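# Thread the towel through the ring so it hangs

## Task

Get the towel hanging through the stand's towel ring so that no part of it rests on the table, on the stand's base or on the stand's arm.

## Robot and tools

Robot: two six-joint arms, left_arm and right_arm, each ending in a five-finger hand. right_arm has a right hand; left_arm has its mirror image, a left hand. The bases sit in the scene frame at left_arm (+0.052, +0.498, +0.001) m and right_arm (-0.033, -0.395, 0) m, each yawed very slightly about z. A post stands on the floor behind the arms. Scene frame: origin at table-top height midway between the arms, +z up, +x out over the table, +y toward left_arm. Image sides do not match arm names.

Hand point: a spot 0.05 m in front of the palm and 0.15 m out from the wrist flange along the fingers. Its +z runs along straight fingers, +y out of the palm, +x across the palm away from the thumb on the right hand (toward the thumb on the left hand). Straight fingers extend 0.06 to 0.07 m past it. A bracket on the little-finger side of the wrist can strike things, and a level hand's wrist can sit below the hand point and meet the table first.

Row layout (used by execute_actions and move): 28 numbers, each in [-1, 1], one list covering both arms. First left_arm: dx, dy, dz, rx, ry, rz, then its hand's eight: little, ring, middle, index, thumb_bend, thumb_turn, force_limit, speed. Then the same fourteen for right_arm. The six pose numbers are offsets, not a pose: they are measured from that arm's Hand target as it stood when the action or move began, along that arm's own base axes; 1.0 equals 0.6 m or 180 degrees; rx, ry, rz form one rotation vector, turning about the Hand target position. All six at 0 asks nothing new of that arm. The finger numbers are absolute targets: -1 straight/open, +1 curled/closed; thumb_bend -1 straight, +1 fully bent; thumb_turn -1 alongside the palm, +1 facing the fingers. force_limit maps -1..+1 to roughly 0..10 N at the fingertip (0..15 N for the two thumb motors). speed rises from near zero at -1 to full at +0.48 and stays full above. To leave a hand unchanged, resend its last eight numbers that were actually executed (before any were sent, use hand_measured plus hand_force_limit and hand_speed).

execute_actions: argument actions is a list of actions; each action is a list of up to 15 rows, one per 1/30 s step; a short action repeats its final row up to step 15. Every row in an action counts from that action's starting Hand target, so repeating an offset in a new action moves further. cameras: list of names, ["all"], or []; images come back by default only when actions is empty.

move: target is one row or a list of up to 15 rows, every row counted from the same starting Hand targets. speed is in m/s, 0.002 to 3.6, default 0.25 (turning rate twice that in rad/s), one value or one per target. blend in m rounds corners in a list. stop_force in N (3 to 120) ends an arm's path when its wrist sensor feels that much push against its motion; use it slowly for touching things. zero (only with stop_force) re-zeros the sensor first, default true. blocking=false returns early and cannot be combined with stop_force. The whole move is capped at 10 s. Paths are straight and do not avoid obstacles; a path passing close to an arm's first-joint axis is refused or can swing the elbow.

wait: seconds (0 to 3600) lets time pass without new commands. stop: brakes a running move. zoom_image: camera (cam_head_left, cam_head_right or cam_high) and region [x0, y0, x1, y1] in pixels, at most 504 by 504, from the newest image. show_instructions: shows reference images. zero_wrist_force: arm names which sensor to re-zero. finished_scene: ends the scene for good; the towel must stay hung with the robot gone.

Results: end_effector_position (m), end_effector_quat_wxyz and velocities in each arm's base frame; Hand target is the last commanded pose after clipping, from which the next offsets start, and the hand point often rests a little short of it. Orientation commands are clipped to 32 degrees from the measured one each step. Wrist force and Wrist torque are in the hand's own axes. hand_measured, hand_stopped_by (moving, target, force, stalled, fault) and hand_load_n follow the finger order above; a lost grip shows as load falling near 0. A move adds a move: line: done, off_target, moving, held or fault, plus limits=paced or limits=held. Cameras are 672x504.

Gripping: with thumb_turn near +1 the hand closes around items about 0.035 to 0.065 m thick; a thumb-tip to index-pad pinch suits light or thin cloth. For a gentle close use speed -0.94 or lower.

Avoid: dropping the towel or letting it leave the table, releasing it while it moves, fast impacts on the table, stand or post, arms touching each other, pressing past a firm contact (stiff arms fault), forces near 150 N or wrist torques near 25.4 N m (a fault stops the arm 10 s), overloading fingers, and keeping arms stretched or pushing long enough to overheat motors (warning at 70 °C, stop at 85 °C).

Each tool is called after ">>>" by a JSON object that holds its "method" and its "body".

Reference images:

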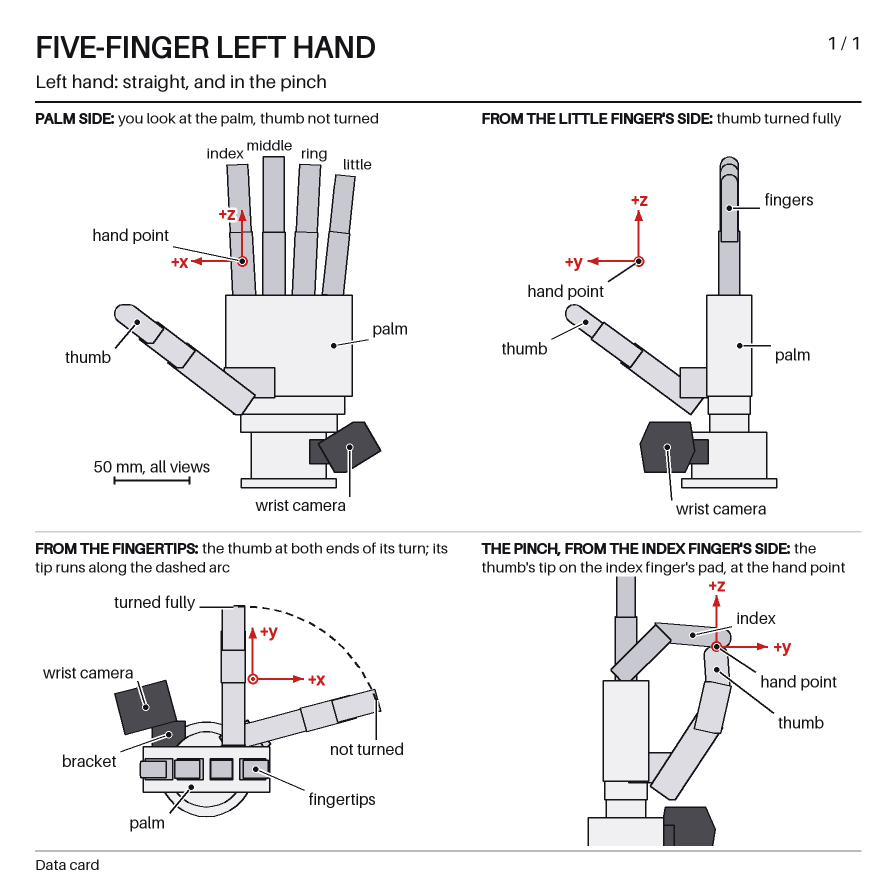

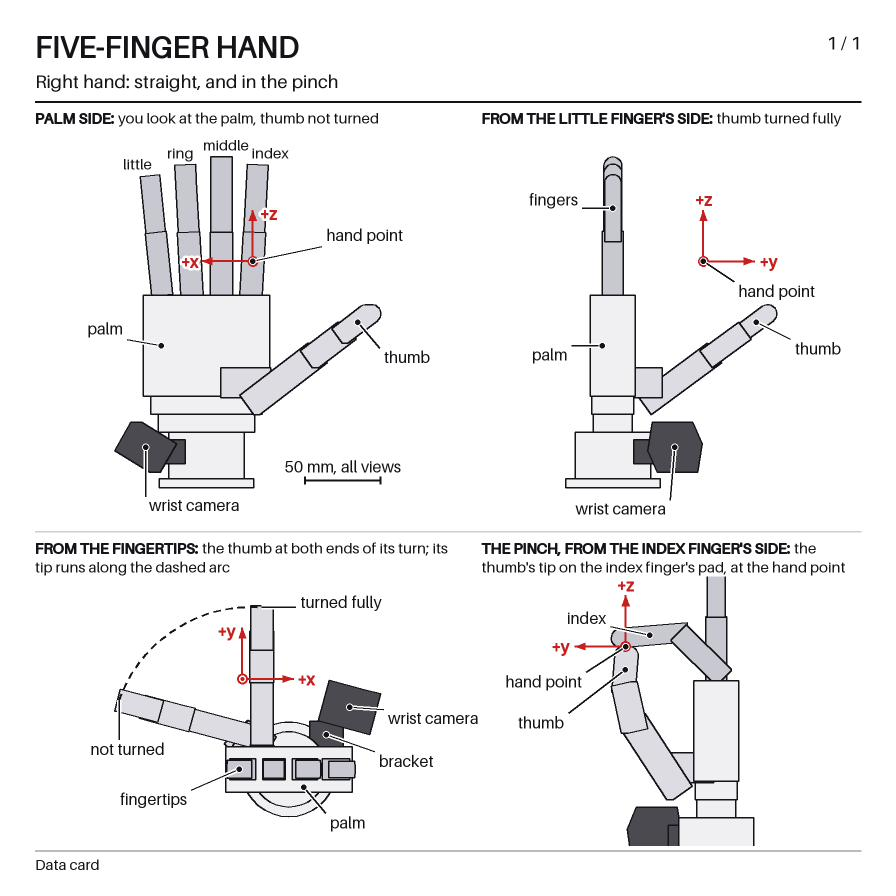

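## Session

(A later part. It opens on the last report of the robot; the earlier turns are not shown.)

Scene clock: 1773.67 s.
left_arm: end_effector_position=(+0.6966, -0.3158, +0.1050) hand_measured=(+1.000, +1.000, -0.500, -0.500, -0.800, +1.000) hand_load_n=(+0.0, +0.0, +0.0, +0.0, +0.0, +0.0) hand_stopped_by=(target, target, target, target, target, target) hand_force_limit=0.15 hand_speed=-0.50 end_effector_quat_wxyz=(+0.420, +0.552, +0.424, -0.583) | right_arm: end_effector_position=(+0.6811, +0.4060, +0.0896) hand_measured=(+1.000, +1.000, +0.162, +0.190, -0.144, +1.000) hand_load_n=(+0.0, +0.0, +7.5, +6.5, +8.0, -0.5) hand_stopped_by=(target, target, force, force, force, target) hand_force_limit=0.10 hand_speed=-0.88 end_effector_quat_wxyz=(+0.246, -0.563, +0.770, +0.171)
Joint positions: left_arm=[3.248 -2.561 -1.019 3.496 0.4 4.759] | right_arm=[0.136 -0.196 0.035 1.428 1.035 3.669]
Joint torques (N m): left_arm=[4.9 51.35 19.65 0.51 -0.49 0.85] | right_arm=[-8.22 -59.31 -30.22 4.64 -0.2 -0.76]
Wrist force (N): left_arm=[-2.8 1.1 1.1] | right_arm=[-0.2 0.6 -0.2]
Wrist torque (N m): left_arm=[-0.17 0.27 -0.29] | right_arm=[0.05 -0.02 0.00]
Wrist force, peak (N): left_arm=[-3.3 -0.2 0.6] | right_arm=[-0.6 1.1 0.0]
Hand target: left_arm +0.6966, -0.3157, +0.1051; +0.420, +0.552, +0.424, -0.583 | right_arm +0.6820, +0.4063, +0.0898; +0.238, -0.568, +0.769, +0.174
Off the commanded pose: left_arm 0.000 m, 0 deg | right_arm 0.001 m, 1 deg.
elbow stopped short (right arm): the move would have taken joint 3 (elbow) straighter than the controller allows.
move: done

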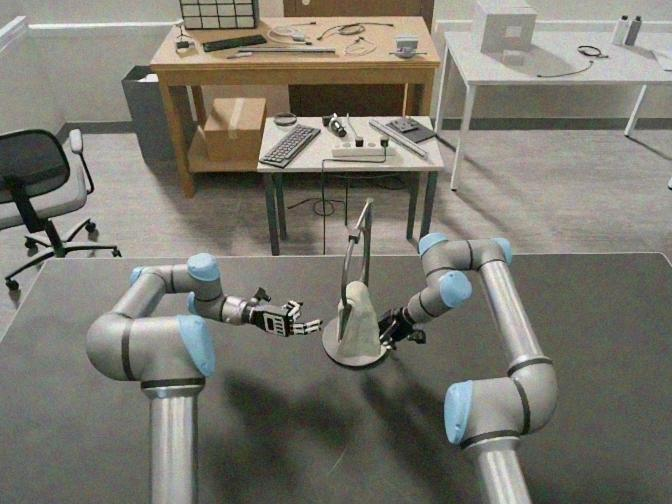

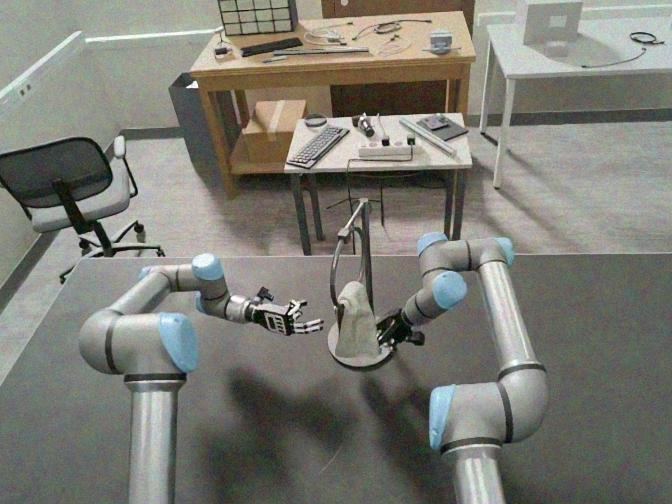

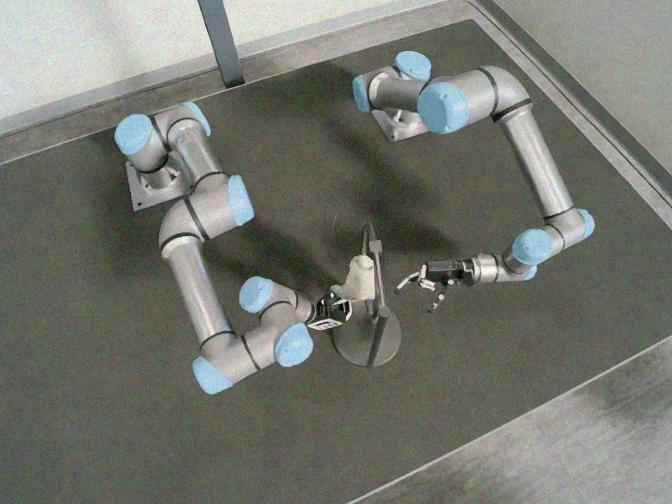

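>>> {"method": "move", "body": {"target": [[-0.0241,-0.0798,0,0,0,0,1,1,-0.8,-0.8,-0.8,1,0.15,-0.5,0,0,0,0,0,0,1,1,0.32,0.32,0.2,1,0.1,-0.88]], "speed": 0.06, "stop_force": 4, "cameras": ["all"]}}

>>> {"method": "zoom_image", "body": {"camera": "cam_head_left", "region": [310, 260, 420, 370]}}

>>> {"method": "zoom_image", "body": {"camera": "cam_high", "region": [320, 230, 430, 340]}}

Scene clock: 1779.23 s.
left_arm: end_effector_position=(+0.6822, -0.3636, +0.1051) hand_measured=(+1.000, +1.000, -0.800, -0.800, -0.800, +1.000) hand_load_n=(+0.0, +0.0, +0.0, +0.0, +0.0, +0.0) hand_stopped_by=(target, target, target, target, target, target) hand_force_limit=0.15 hand_speed=-0.50 end_effector_quat_wxyz=(+0.420, +0.552, +0.424, -0.583) | right_arm: end_effector_position=(+0.6811, +0.4060, +0.0896) hand_measured=(+1.000, +1.000, +0.162, +0.190, -0.144, +1.000) hand_load_n=(+0.0, +0.0, +7.5, +6.5, +7.5, -0.5) hand_stopped_by=(target, target, force, force, force, target) hand_force_limit=0.10 hand_speed=-0.88 end_effector_quat_wxyz=(+0.246, -0.563, +0.770, +0.171)
Joint positions: left_arm=[3.181 -2.543 -1.055 3.499 0.333 4.776] | right_arm=[0.136 -0.196 0.035 1.428 1.035 3.669]
Joint torques (N m): left_arm=[7.58 42.85 24.11 -0.5 1.58 -1.23] | right_arm=[-8.36 -59.15 -31.09 4.49 -0.35 -0.89]
Wrist force (N): left_arm=[-2.7 0.7 1.1] | right_arm=[-0.3 1.0 0.1]
Wrist torque (N m): left_arm=[-0.19 0.27 -0.33] | right_arm=[0.09 -0.01 0.01]
Wrist force, peak (N): left_arm=[-2.8 0.9 1.3] | right_arm=[-0.5 1.0 0.0]
Hand target: left_arm +0.6822, -0.3636, +0.1051; +0.420, +0.552, +0.424, -0.583 | right_arm +0.6820, +0.4063, +0.0898; +0.238, -0.568, +0.769, +0.174
Off the commanded pose: left_arm 0.000 m, 0 deg | right_arm 0.001 m, 1 deg.
elbow stopped short (right arm): the move would have taken joint 3 (elbow) straighter than the controller allows.
move: done

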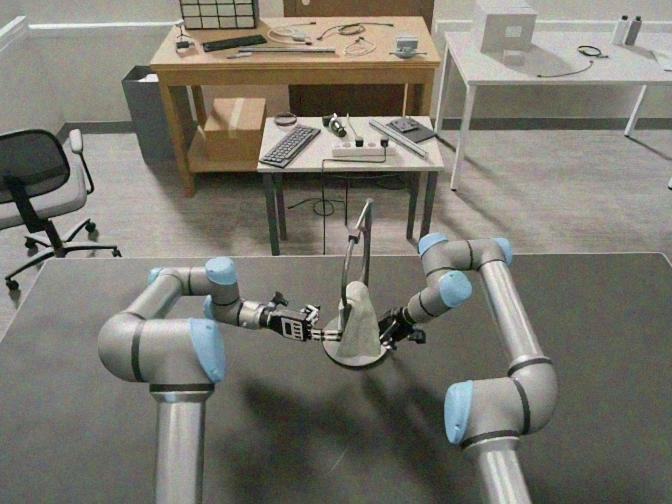

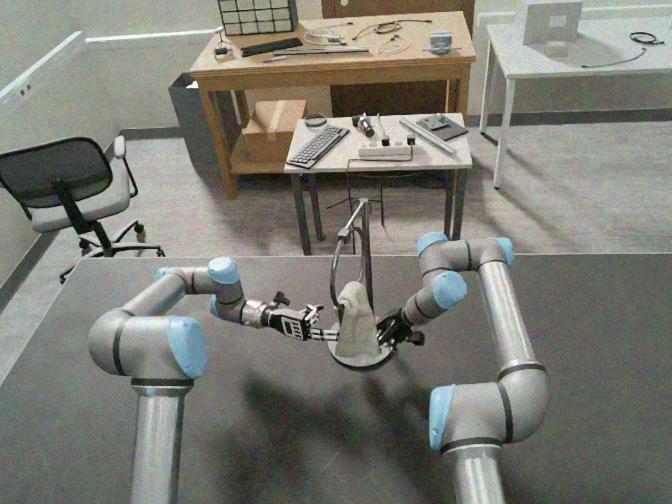

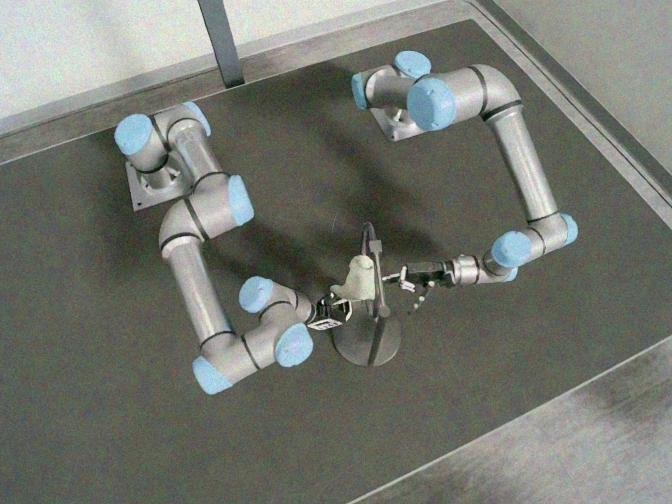

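Scaled by 4.582 from the camera's image (finer frame: 960x720).

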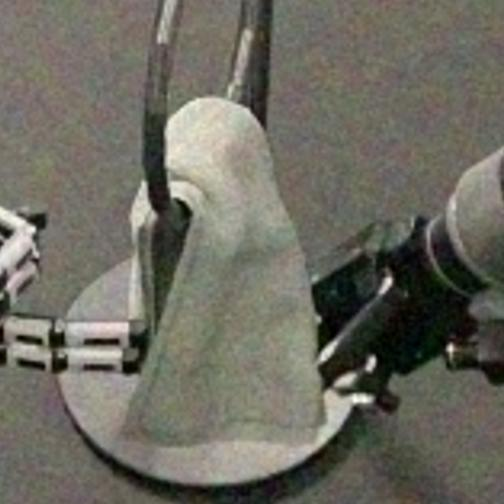

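Scaled by 4.582 from the camera's image (finer frame: 960x720).

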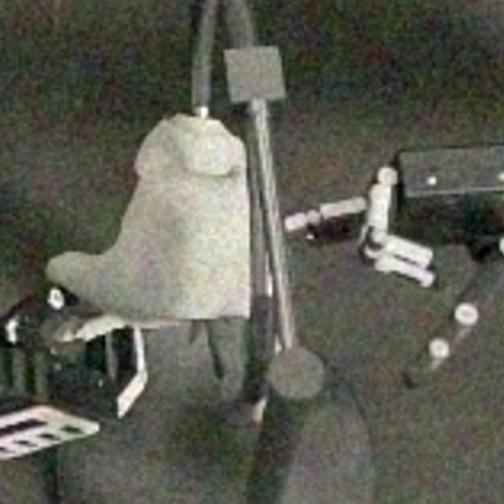

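>>> {"method": "move", "body": {"target": [[0,0,0.0417,0,0,0,1,1,-0.8,-0.8,-0.8,1,0.15,-0.5,0,0,0,0,0,0,1,1,0.32,0.32,0.2,1,0.1,-0.88],[-0.0209,-0.0691,0.0417,0,0,0,1,1,-0.8,-0.8,-0.8,1,0.15,-0.5,0,0,0,0,0,0,1,1,0.32,0.32,0.2,1,0.1,-0.88]], "speed": 0.06, "stop_force": 4, "cameras": ["all"]}}

>>> {"method": "zoom_image", "body": {"camera": "cam_head_left", "region": [310, 260, 420, 370]}}

>>> {"method": "zoom_image", "body": {"camera": "cam_high", "region": [320, 230, 430, 340]}}

Scene clock: 1789.60 s.
left_arm: end_effector_position=(+0.6696, -0.4051, +0.1301) hand_measured=(+1.000, +1.000, -0.800, -0.800, -0.800, +1.000) hand_load_n=(+0.0, +0.0, +0.0, +0.0, +0.0, +0.0) hand_stopped_by=(target, target, target, target, target, target) hand_force_limit=0.15 hand_speed=-0.50 end_effector_quat_wxyz=(+0.420, +0.552, +0.424, -0.583) | right_arm: end_effector_position=(+0.6811, +0.4060, +0.0896) hand_measured=(+1.000, +1.000, +0.162, +0.190, -0.144, +1.000) hand_load_n=(+0.0, +0.0, +7.5, +6.0, +7.5, -0.5) hand_stopped_by=(target, target, force, force, force, target) hand_force_limit=0.10 hand_speed=-0.88 end_effector_quat_wxyz=(+0.246, -0.563, +0.770, +0.171)
Joint positions: left_arm=[3.121 -2.508 -1.056 3.443 0.273 4.798] | right_arm=[0.136 -0.196 0.035 1.428 1.035 3.669]
Joint torques (N m): left_arm=[7.38 42.49 25.32 0.21 1.36 -1.29] | right_arm=[-8.87 -56.13 -30.08 4.49 -0.13 -0.94]
Wrist force (N): left_arm=[-2.7 0.7 0.8] | right_arm=[-0.4 0.8 0.1]
Wrist torque (N m): left_arm=[-0.16 0.26 -0.35] | right_arm=[0.06 0.01 -0.01]
Wrist force, peak (N): left_arm=[-3.4 0.9 0.9] | right_arm=[-1.0 1.0 -0.4]
Hand target: left_arm +0.6696, -0.4051, +0.1301; +0.420, +0.552, +0.424, -0.583 | right_arm +0.6820, +0.4063, +0.0898; +0.238, -0.568, +0.769, +0.174
Off the commanded pose: left_arm 0.000 m, 0 deg | right_arm 0.001 m, 1 deg.
elbow stopped short (right arm): the move would have taken joint 3 (elbow) straighter than the controller allows.
move: done

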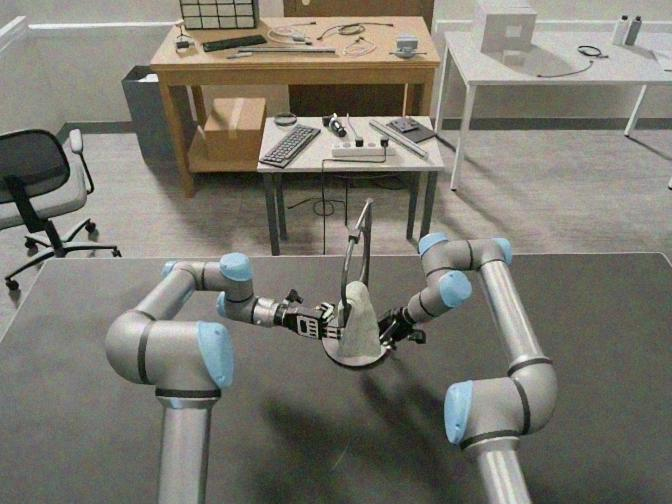

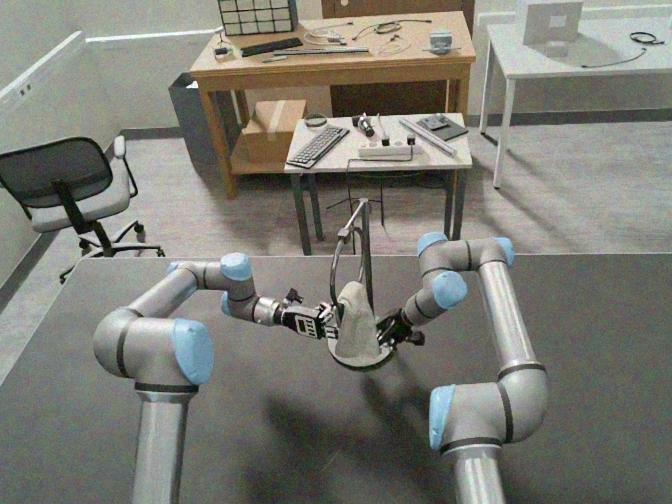

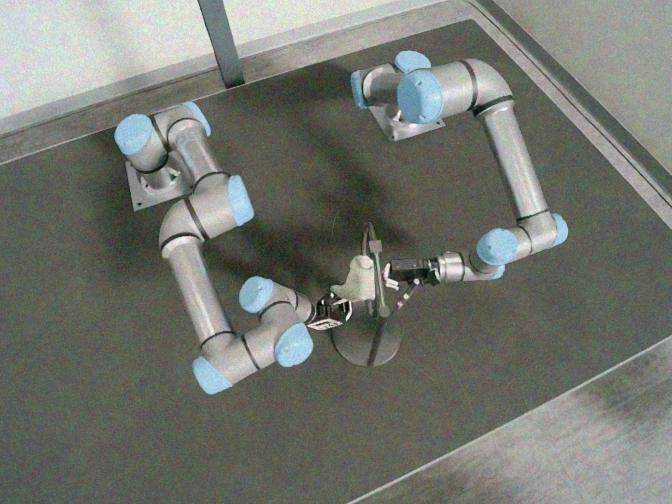

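Scaled by 4.582 from the camera's image (finer frame: 960x720).

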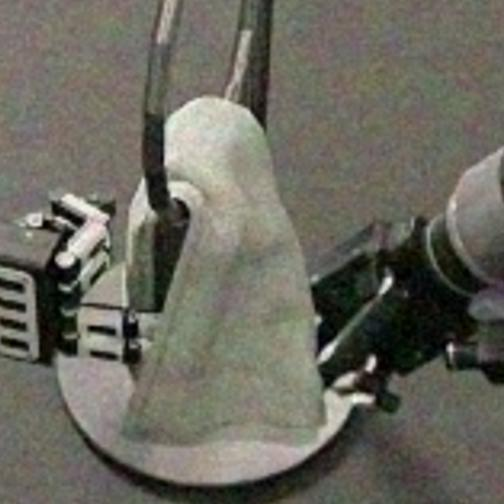

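Scaled by 4.582 from the camera's image (finer frame: 960x720).

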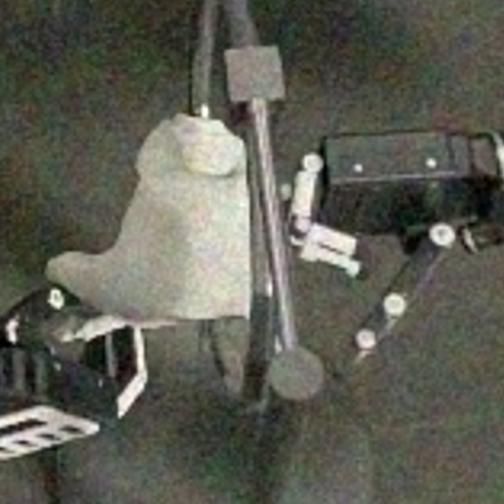

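>>> {"method": "move", "body": {"target": [[0,0,0,0,0,0,1,1,-0.3,-0.3,-0.5,1,-0.2,-0.75,0,0,0,0,0,0,1,1,0.32,0.32,0.2,1,0.1,-0.88],[0,0,0,0,0,0,1,1,0.1,0.1,-0.2,1,-0.2,-0.82,0,0,0,0,0,0,1,1,0.32,0.32,0.2,1,0.1,-0.88],[0,0,0,0,0,0,1,1,0.32,0.32,0.2,1,0.1,-0.88,0,0,0,0,0,0,1,1,0.32,0.32,0.2,1,0.1,-0.88]], "speed": 0.05, "cameras": ["all"]}}

>>> {"method": "zoom_image", "body": {"camera": "cam_head_left", "region": [310, 260, 420, 370]}}

>>> {"method": "zoom_image", "body": {"camera": "cam_high", "region": [320, 230, 430, 340]}}

Scene clock: 1807.00 s.
left_arm: end_effector_position=(+0.6696, -0.4051, +0.1301) hand_measured=(+1.000, +1.000, +0.152, +0.198, -0.170, +1.000) hand_load_n=(+0.0, +0.0, +5.5, +6.0, +9.0, +0.5) hand_stopped_by=(target, target, force, force, force, target) hand_force_limit=0.10 hand_speed=-0.88 end_effector_quat_wxyz=(+0.420, +0.552, +0.424, -0.583) | right_arm: end_effector_position=(+0.6811, +0.4060, +0.0896) hand_measured=(+1.000, +1.000, +0.162, +0.190, -0.144, +1.000) hand_load_n=(+0.0, +0.0, +7.0, +6.5, +8.0, -0.5) hand_stopped_by=(target, target, force, force, force, target) hand_force_limit=0.10 hand_speed=-0.88 end_effector_quat_wxyz=(+0.246, -0.563, +0.770, +0.171)
Joint positions: left_arm=[3.121 -2.508 -1.056 3.443 0.273 4.798] | right_arm=[0.136 -0.196 0.035 1.428 1.035 3.669]
Joint torques (N m): left_arm=[6.28 43.06 24.82 0.35 -1.08 -1.01] | right_arm=[-6.53 -52.19 -30.92 4.65 -0.22 -0.61]
Wrist force (N): left_arm=[-2.8 0.6 0.8] | right_arm=[-0.5 0.8 0.1]
Wrist torque (N m): left_arm=[-0.16 0.25 -0.34] | right_arm=[0.07 0.03 -0.01]
Wrist force, peak (N): left_arm=[-2.9 0.6 1.0] | right_arm=[-0.6 1.1 0.0]
Hand target: left_arm +0.6696, -0.4051, +0.1301; +0.420, +0.552, +0.424, -0.583 | right_arm +0.6820, +0.4063, +0.0898; +0.238, -0.568, +0.769, +0.174
Off the commanded pose: left_arm 0.000 m, 0 deg | right_arm 0.001 m, 1 deg.
elbow stopped short (right arm): the move would have taken joint 3 (elbow) straighter than the controller allows.
move: done

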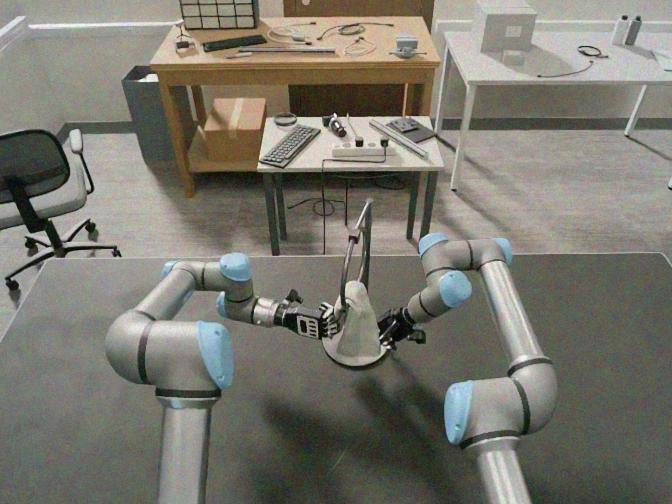

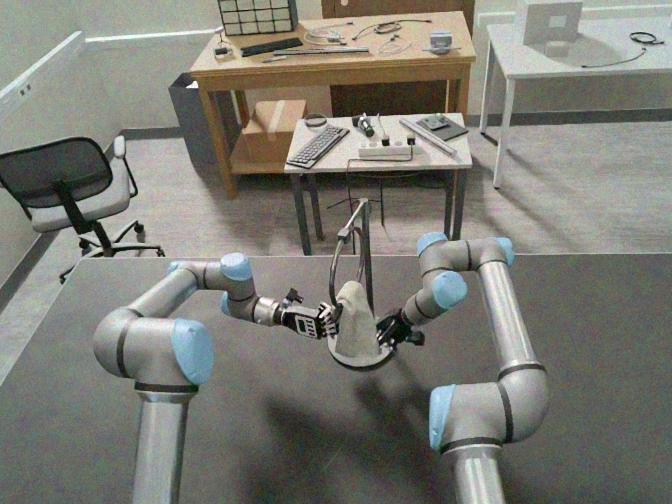

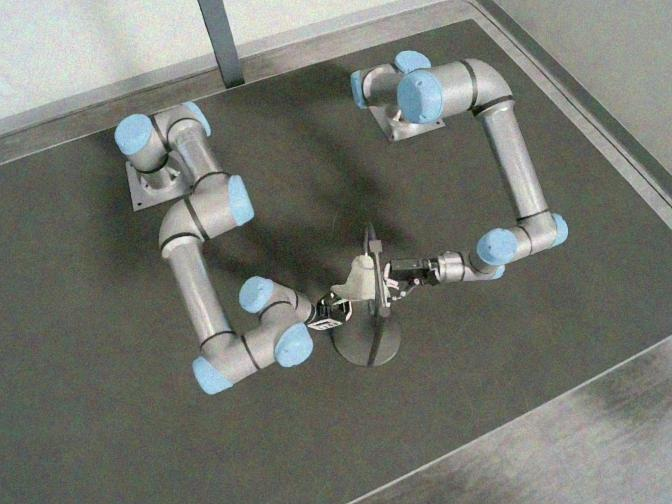

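Scaled by 4.582 from the camera's image (finer frame: 960x720).

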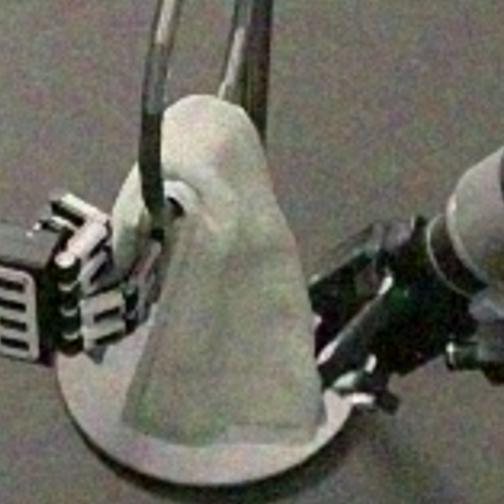

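Scaled by 4.582 from the camera's image (finer frame: 960x720).

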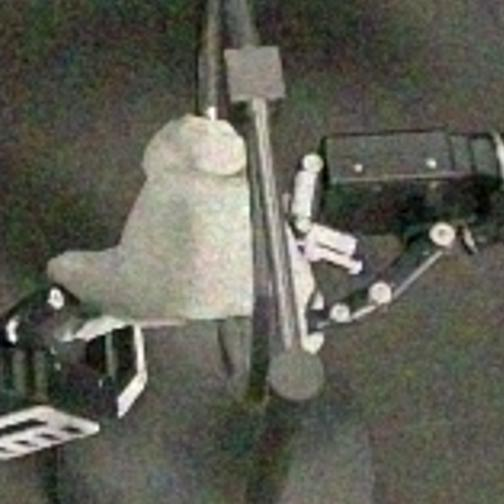

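>>> {"method": "move", "body": {"target": [[0,0,-0.075,0,0,0,1,1,0.32,0.32,0.2,1,0.1,-0.88,0,0,0,0,0,0,1,1,0.32,0.32,0.2,1,0.1,-0.88]], "speed": 0.02, "stop_force": 5, "cameras": ["all"]}}

>>> {"method": "zoom_image", "body": {"camera": "cam_head_left", "region": [310, 260, 420, 370]}}

>>> {"method": "zoom_image", "body": {"camera": "cam_high", "region": [320, 230, 430, 340]}}

>>> {"method": "zoom_image", "body": {"camera": "cam_head_right", "region": [310, 260, 420, 370]}}

Scene clock: 1814.43 s.
left_arm: end_effector_position=(+0.6696, -0.4051, +0.0949) hand_measured=(+1.000, +1.000, +0.152, +0.198, -0.170, +1.000) hand_load_n=(+0.0, +0.0, +5.5, +6.0, +9.0, -0.5) hand_stopped_by=(target, target, force, force, force, target) hand_force_limit=0.10 hand_speed=-0.88 end_effector_quat_wxyz=(+0.420, +0.552, +0.424, -0.583) | right_arm: end_effector_position=(+0.6811, +0.4060, +0.0896) hand_measured=(+1.000, +1.000, +0.162, +0.190, -0.144, +1.000) hand_load_n=(+0.0, +0.0, +7.5, +6.5, +7.5, +0.0) hand_stopped_by=(target, target, force, force, force, target) hand_force_limit=0.10 hand_speed=-0.88 end_effector_quat_wxyz=(+0.246, -0.563, +0.770, +0.171)
Joint positions: left_arm=[3.121 -2.549 -1.073 3.502 0.273 4.798] | right_arm=[0.136 -0.196 0.035 1.428 1.035 3.669]
Joint torques (N m): left_arm=[6.69 51.71 22.68 -0.39 -0.03 0.27] | right_arm=[-7.05 -51.74 -28.84 4.83 -0.2 -0.8]
Wrist force (N): left_arm=[-7.4 0.1 1.5] | right_arm=[-2.4 0.4 -1.4]
Wrist torque (N m): left_arm=[-0.23 0.41 -0.35] | right_arm=[0.08 0.13 -0.01]
Wrist force, peak (N): left_arm=[-8.0 0.2 1.7] | right_arm=[-2.4 0.4 -1.4]
Hand target: left_arm +0.6696, -0.4051, +0.0949; +0.420, +0.552, +0.424, -0.583 (not the last commanded pose) | right_arm +0.6820, +0.4063, +0.0898; +0.238, -0.568, +0.769, +0.174
Off the commanded pose: left_arm 0.010 m, 0 deg | right_arm 0.001 m, 1 deg.
elbow stopped short (right arm): the move would have taken joint 3 (elbow) straighter than the controller allows.
move: contact (left_arm)

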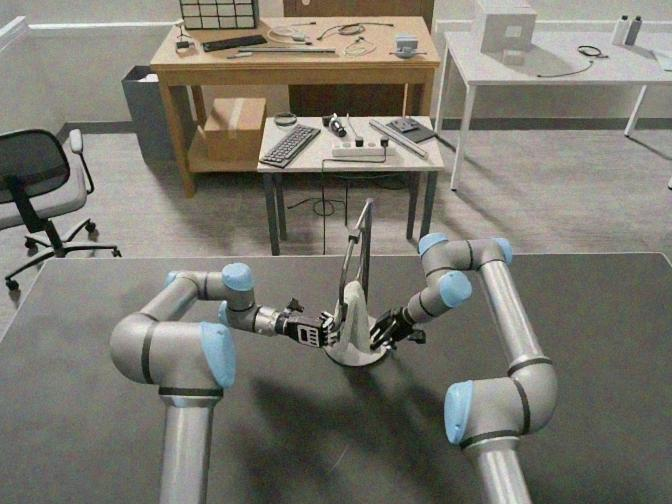

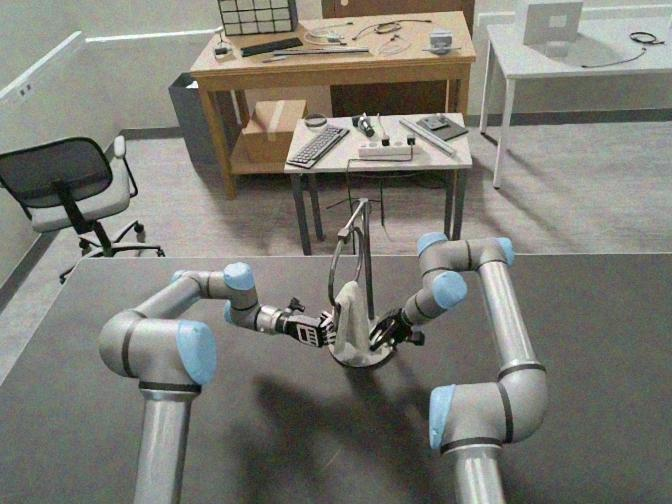

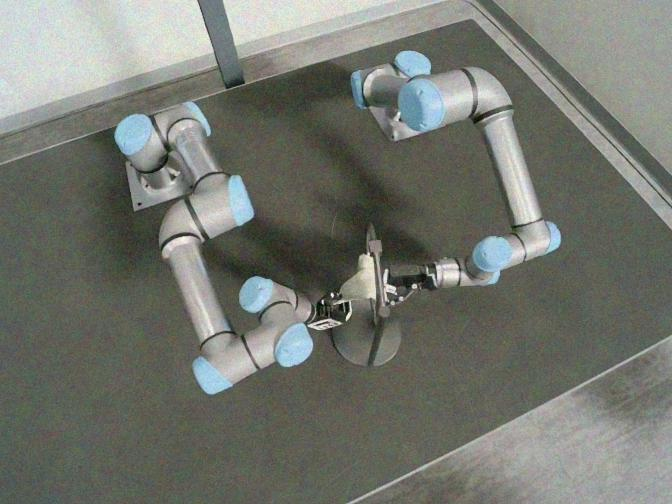

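Scaled by 4.582 from the camera's image (finer frame: 960x720).

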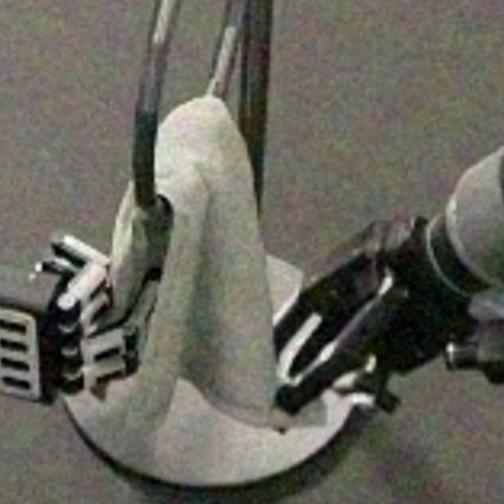

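Scaled by 4.582 from the camera's image (finer frame: 960x720).

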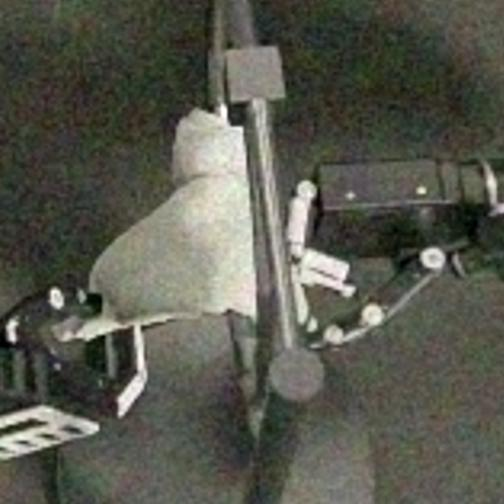

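Scaled by 4.582 from the camera's image (finer frame: 960x720).

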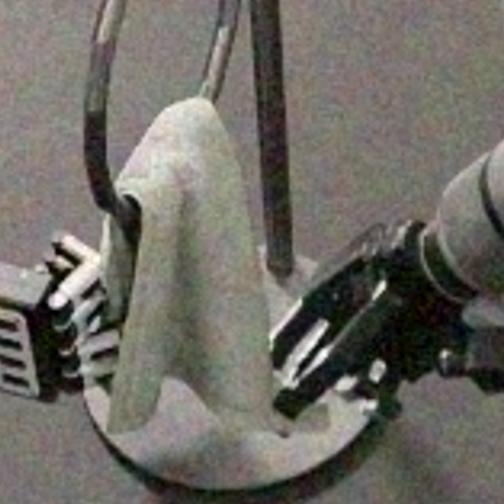

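>>> {"method": "move", "body": {"target": [[0,0,0.01,0,0,0,1,1,0.32,0.32,0.2,1,0.1,-0.88,0,0,0,0,0,0,1,1,0.32,0.32,0.2,1,0.1,-0.88],[0,0,0.01,0,0,0,1,1,0.32,0.32,0.2,1,0.1,-0.88,0,0,0,0,0,0,1,1,0.05,0.05,-0.4,1,0.1,-0.85],[0,0,0.01,0,0,0,1,1,0.32,0.32,0.2,1,0.1,-0.88,0,0,0,0,0,0,1,1,-0.6,-0.6,-0.8,1,0.1,-0.75]], "speed": 0.02, "cameras": ["all"]}}

>>> {"method": "zoom_image", "body": {"camera": "cam_head_left", "region": [310, 260, 420, 370]}}

>>> {"method": "zoom_image", "body": {"camera": "cam_high", "region": [320, 230, 430, 340]}}

>>> {"method": "zoom_image", "body": {"camera": "cam_head_right", "region": [310, 260, 420, 370]}}

Scene clock: 1826.33 s.
left_arm: end_effector_position=(+0.6696, -0.4051, +0.1009) hand_measured=(+1.000, +1.000, +0.152, +0.198, -0.170, +1.000) hand_load_n=(+0.0, +0.0, +5.0, +6.0, +9.0, +0.0) hand_stopped_by=(target, target, force, force, force, target) hand_force_limit=0.10 hand_speed=-0.88 end_effector_quat_wxyz=(+0.420, +0.552, +0.424, -0.583) | right_arm: end_effector_position=(+0.6811, +0.4060, +0.0896) hand_measured=(+1.000, +1.000, -0.600, -0.600, -0.800, +1.000) hand_load_n=(+0.0, +0.5, +0.0, +0.0, +0.0, +0.0) hand_stopped_by=(target, target, target, target, target, target) hand_force_limit=0.10 hand_speed=-0.75 end_effector_quat_wxyz=(+0.246, -0.563, +0.770, +0.171)
Joint positions: left_arm=[3.121 -2.542 -1.071 3.492 0.273 4.798] | right_arm=[0.136 -0.196 0.035 1.428 1.035 3.669]
Joint torques (N m): left_arm=[6.89 48.45 12.14 0.71 0.02 0.95] | right_arm=[-6.7 -49.81 -22.72 4.68 -0.1 -0.67]
Wrist force (N): left_arm=[-2.4 0.6 0.7] | right_arm=[0.1 1.0 0.1]
Wrist torque (N m): left_arm=[-0.16 0.20 -0.32] | right_arm=[0.10 -0.04 0.00]
Wrist force, peak (N): left_arm=[-7.8 0.3 1.5] | right_arm=[-2.6 0.5 -1.5]
Hand target: left_arm +0.6696, -0.4051, +0.1009; +0.420, +0.552, +0.424, -0.583 | right_arm +0.6820, +0.4063, +0.0898; +0.238, -0.568, +0.769, +0.174
Off the commanded pose: left_arm 0.000 m, 0 deg | right_arm 0.001 m, 1 deg.
elbow stopped short (right arm): the move would have taken joint 3 (elbow) straighter than the controller allows.
move: done

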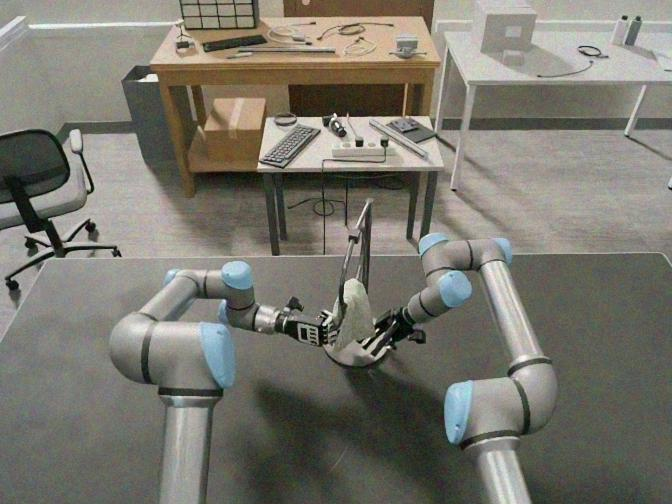

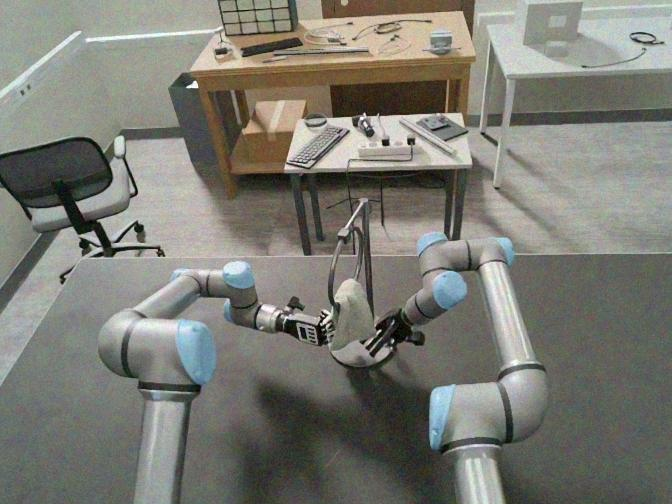

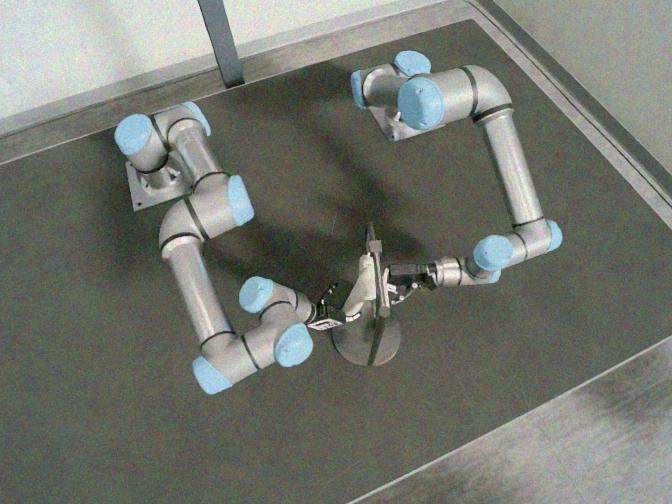

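Scaled by 4.582 from the camera's image (finer frame: 960x720).

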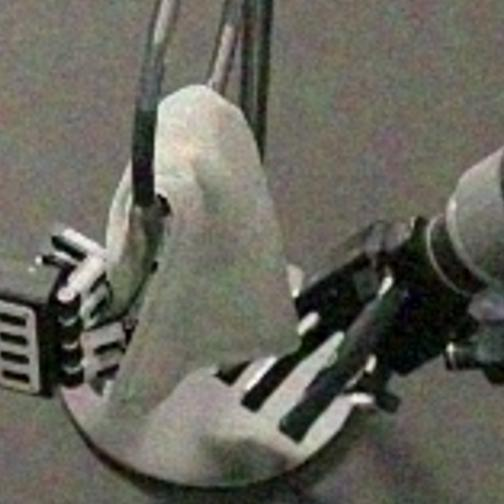

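Scaled by 4.582 from the camera's image (finer frame: 960x720).

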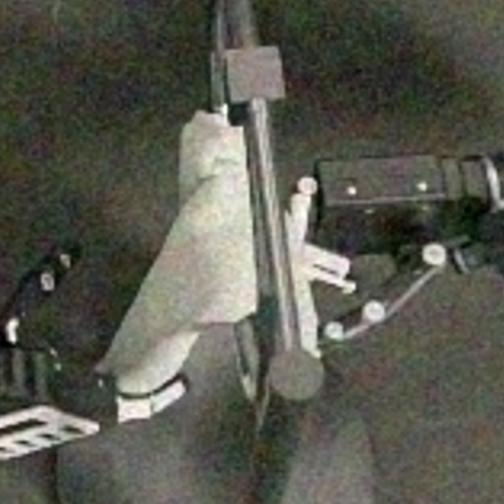

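Scaled by 4.582 from the camera's image (finer frame: 960x720).

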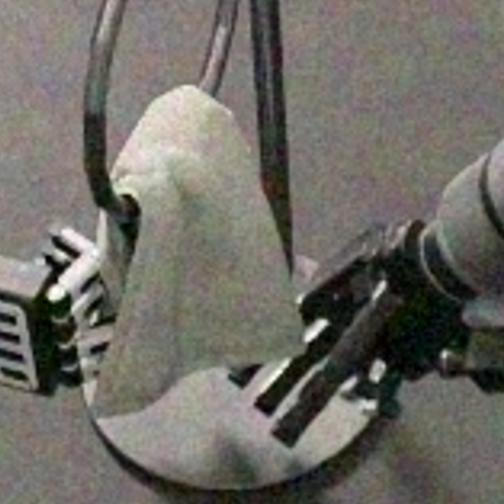

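>>> {"method": "move", "body": {"target": [[0,0,0,0,0,0,1,1,0.32,0.32,0.2,1,0.1,-0.88,-0.0494,-0.1592,0,0,0,0,1,1,-0.6,-0.6,-0.8,1,0.1,-0.75]], "speed": 0.05, "cameras": ["all"]}}

>>> {"method": "zoom_image", "body": {"camera": "cam_head_left", "region": [310, 240, 440, 370]}}

>>> {"method": "zoom_image", "body": {"camera": "cam_high", "region": [320, 230, 430, 340]}}

>>> {"method": "zoom_image", "body": {"camera": "cam_head_right", "region": [310, 240, 440, 370]}}

Scene clock: 1832.70 s.
left_arm: end_effector_position=(+0.6696, -0.4051, +0.1009) hand_measured=(+1.000, +1.000, +0.152, +0.198, -0.170, +1.000) hand_load_n=(+0.0, +0.0, +5.0, +6.0, +9.0, +0.0) hand_stopped_by=(target, target, force, force, force, target) hand_force_limit=0.10 hand_speed=-0.88 end_effector_quat_wxyz=(+0.420, +0.552, +0.424, -0.583) | right_arm: end_effector_position=(+0.6524, +0.3108, +0.0899) hand_measured=(+1.000, +1.000, -0.600, -0.600, -0.800, +1.000) hand_load_n=(+0.5, -0.5, +0.0, +0.0, +0.0, +0.0) hand_stopped_by=(target, target, target, target, target, target) hand_force_limit=0.10 hand_speed=-0.75 end_effector_quat_wxyz=(+0.238, -0.568, +0.769, +0.174)
Joint positions: left_arm=[3.121 -2.542 -1.071 3.492 0.273 4.798] | right_arm=[0.001 -0.505 0.681 1.193 1.003 3.501]
Joint torques (N m): left_arm=[6.32 53.11 12.29 0.71 0.05 1.08] | right_arm=[9.1 -44.2 -30.56 2.01 -0.54 1.49]
Wrist force (N): left_arm=[-2.4 0.7 0.7] | right_arm=[-0.3 0.8 0.1]
Wrist torque (N m): left_arm=[-0.16 0.20 -0.32] | right_arm=[0.10 0.01 -0.09]
Wrist force, peak (N): left_arm=[-2.8 0.7 0.7] | right_arm=[0.5 1.3 0.3]
Hand target: left_arm +0.6696, -0.4051, +0.1009; +0.420, +0.552, +0.424, -0.583 | right_arm +0.6523, +0.3108, +0.0898; +0.238, -0.568, +0.769, +0.174
Off the commanded pose: left_arm 0.000 m, 0 deg | right_arm 0.000 m, 0 deg.
move: done

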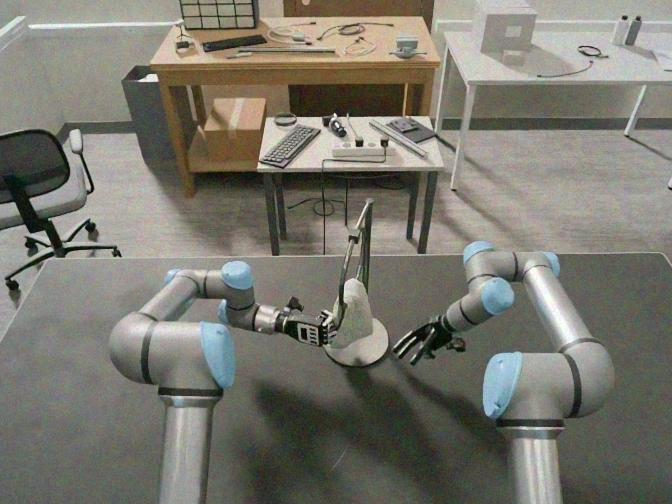

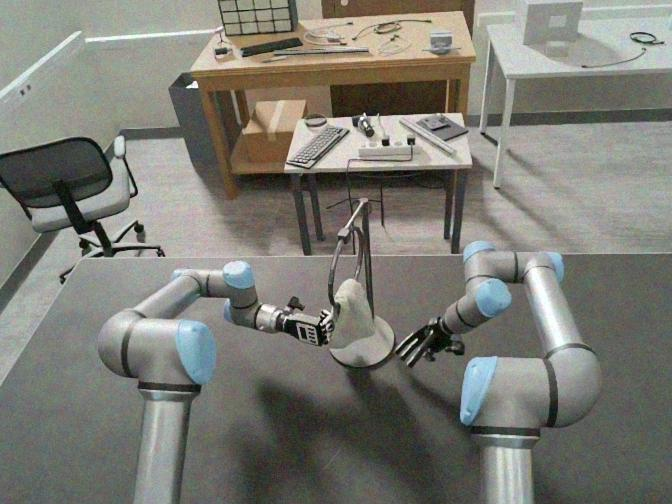

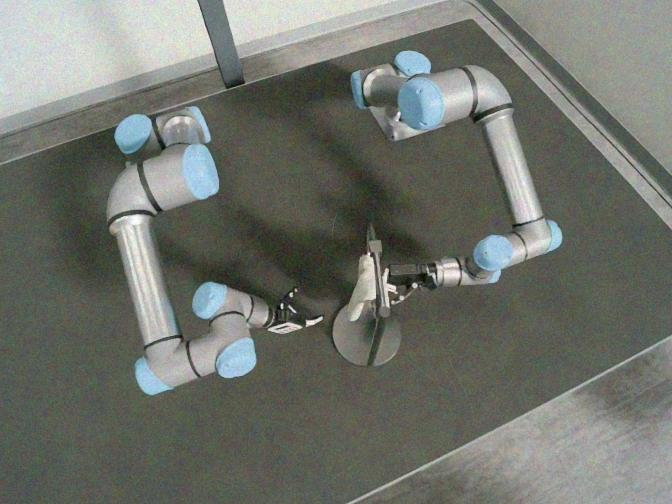

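Scaled by 3.877 from the camera's image (finer frame: 960x720).

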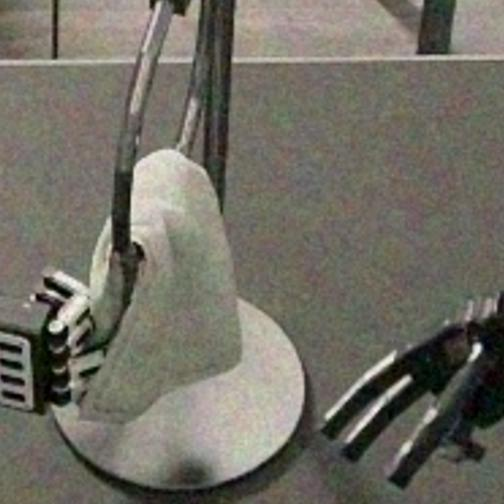

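Scaled by 4.582 from the camera's image (finer frame: 960x720).

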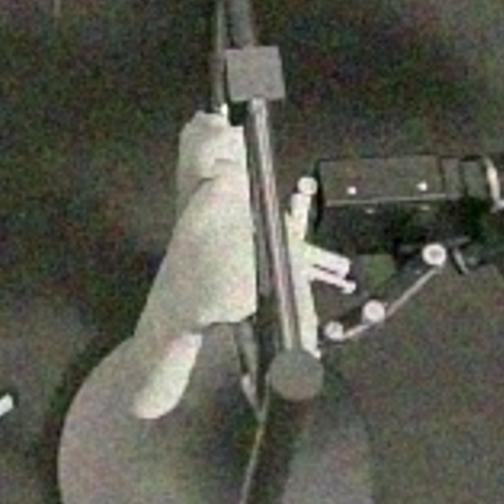

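Scaled by 3.877 from the camera's image (finer frame: 960x720).

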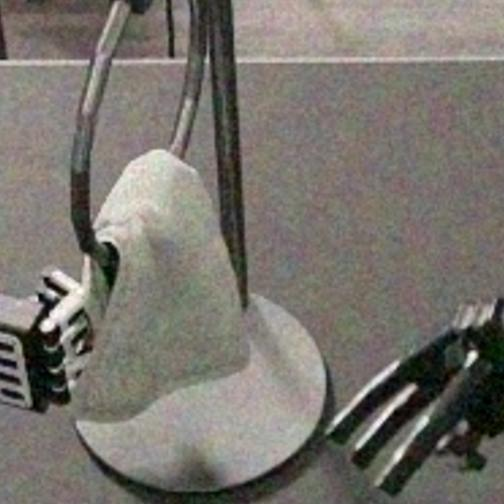

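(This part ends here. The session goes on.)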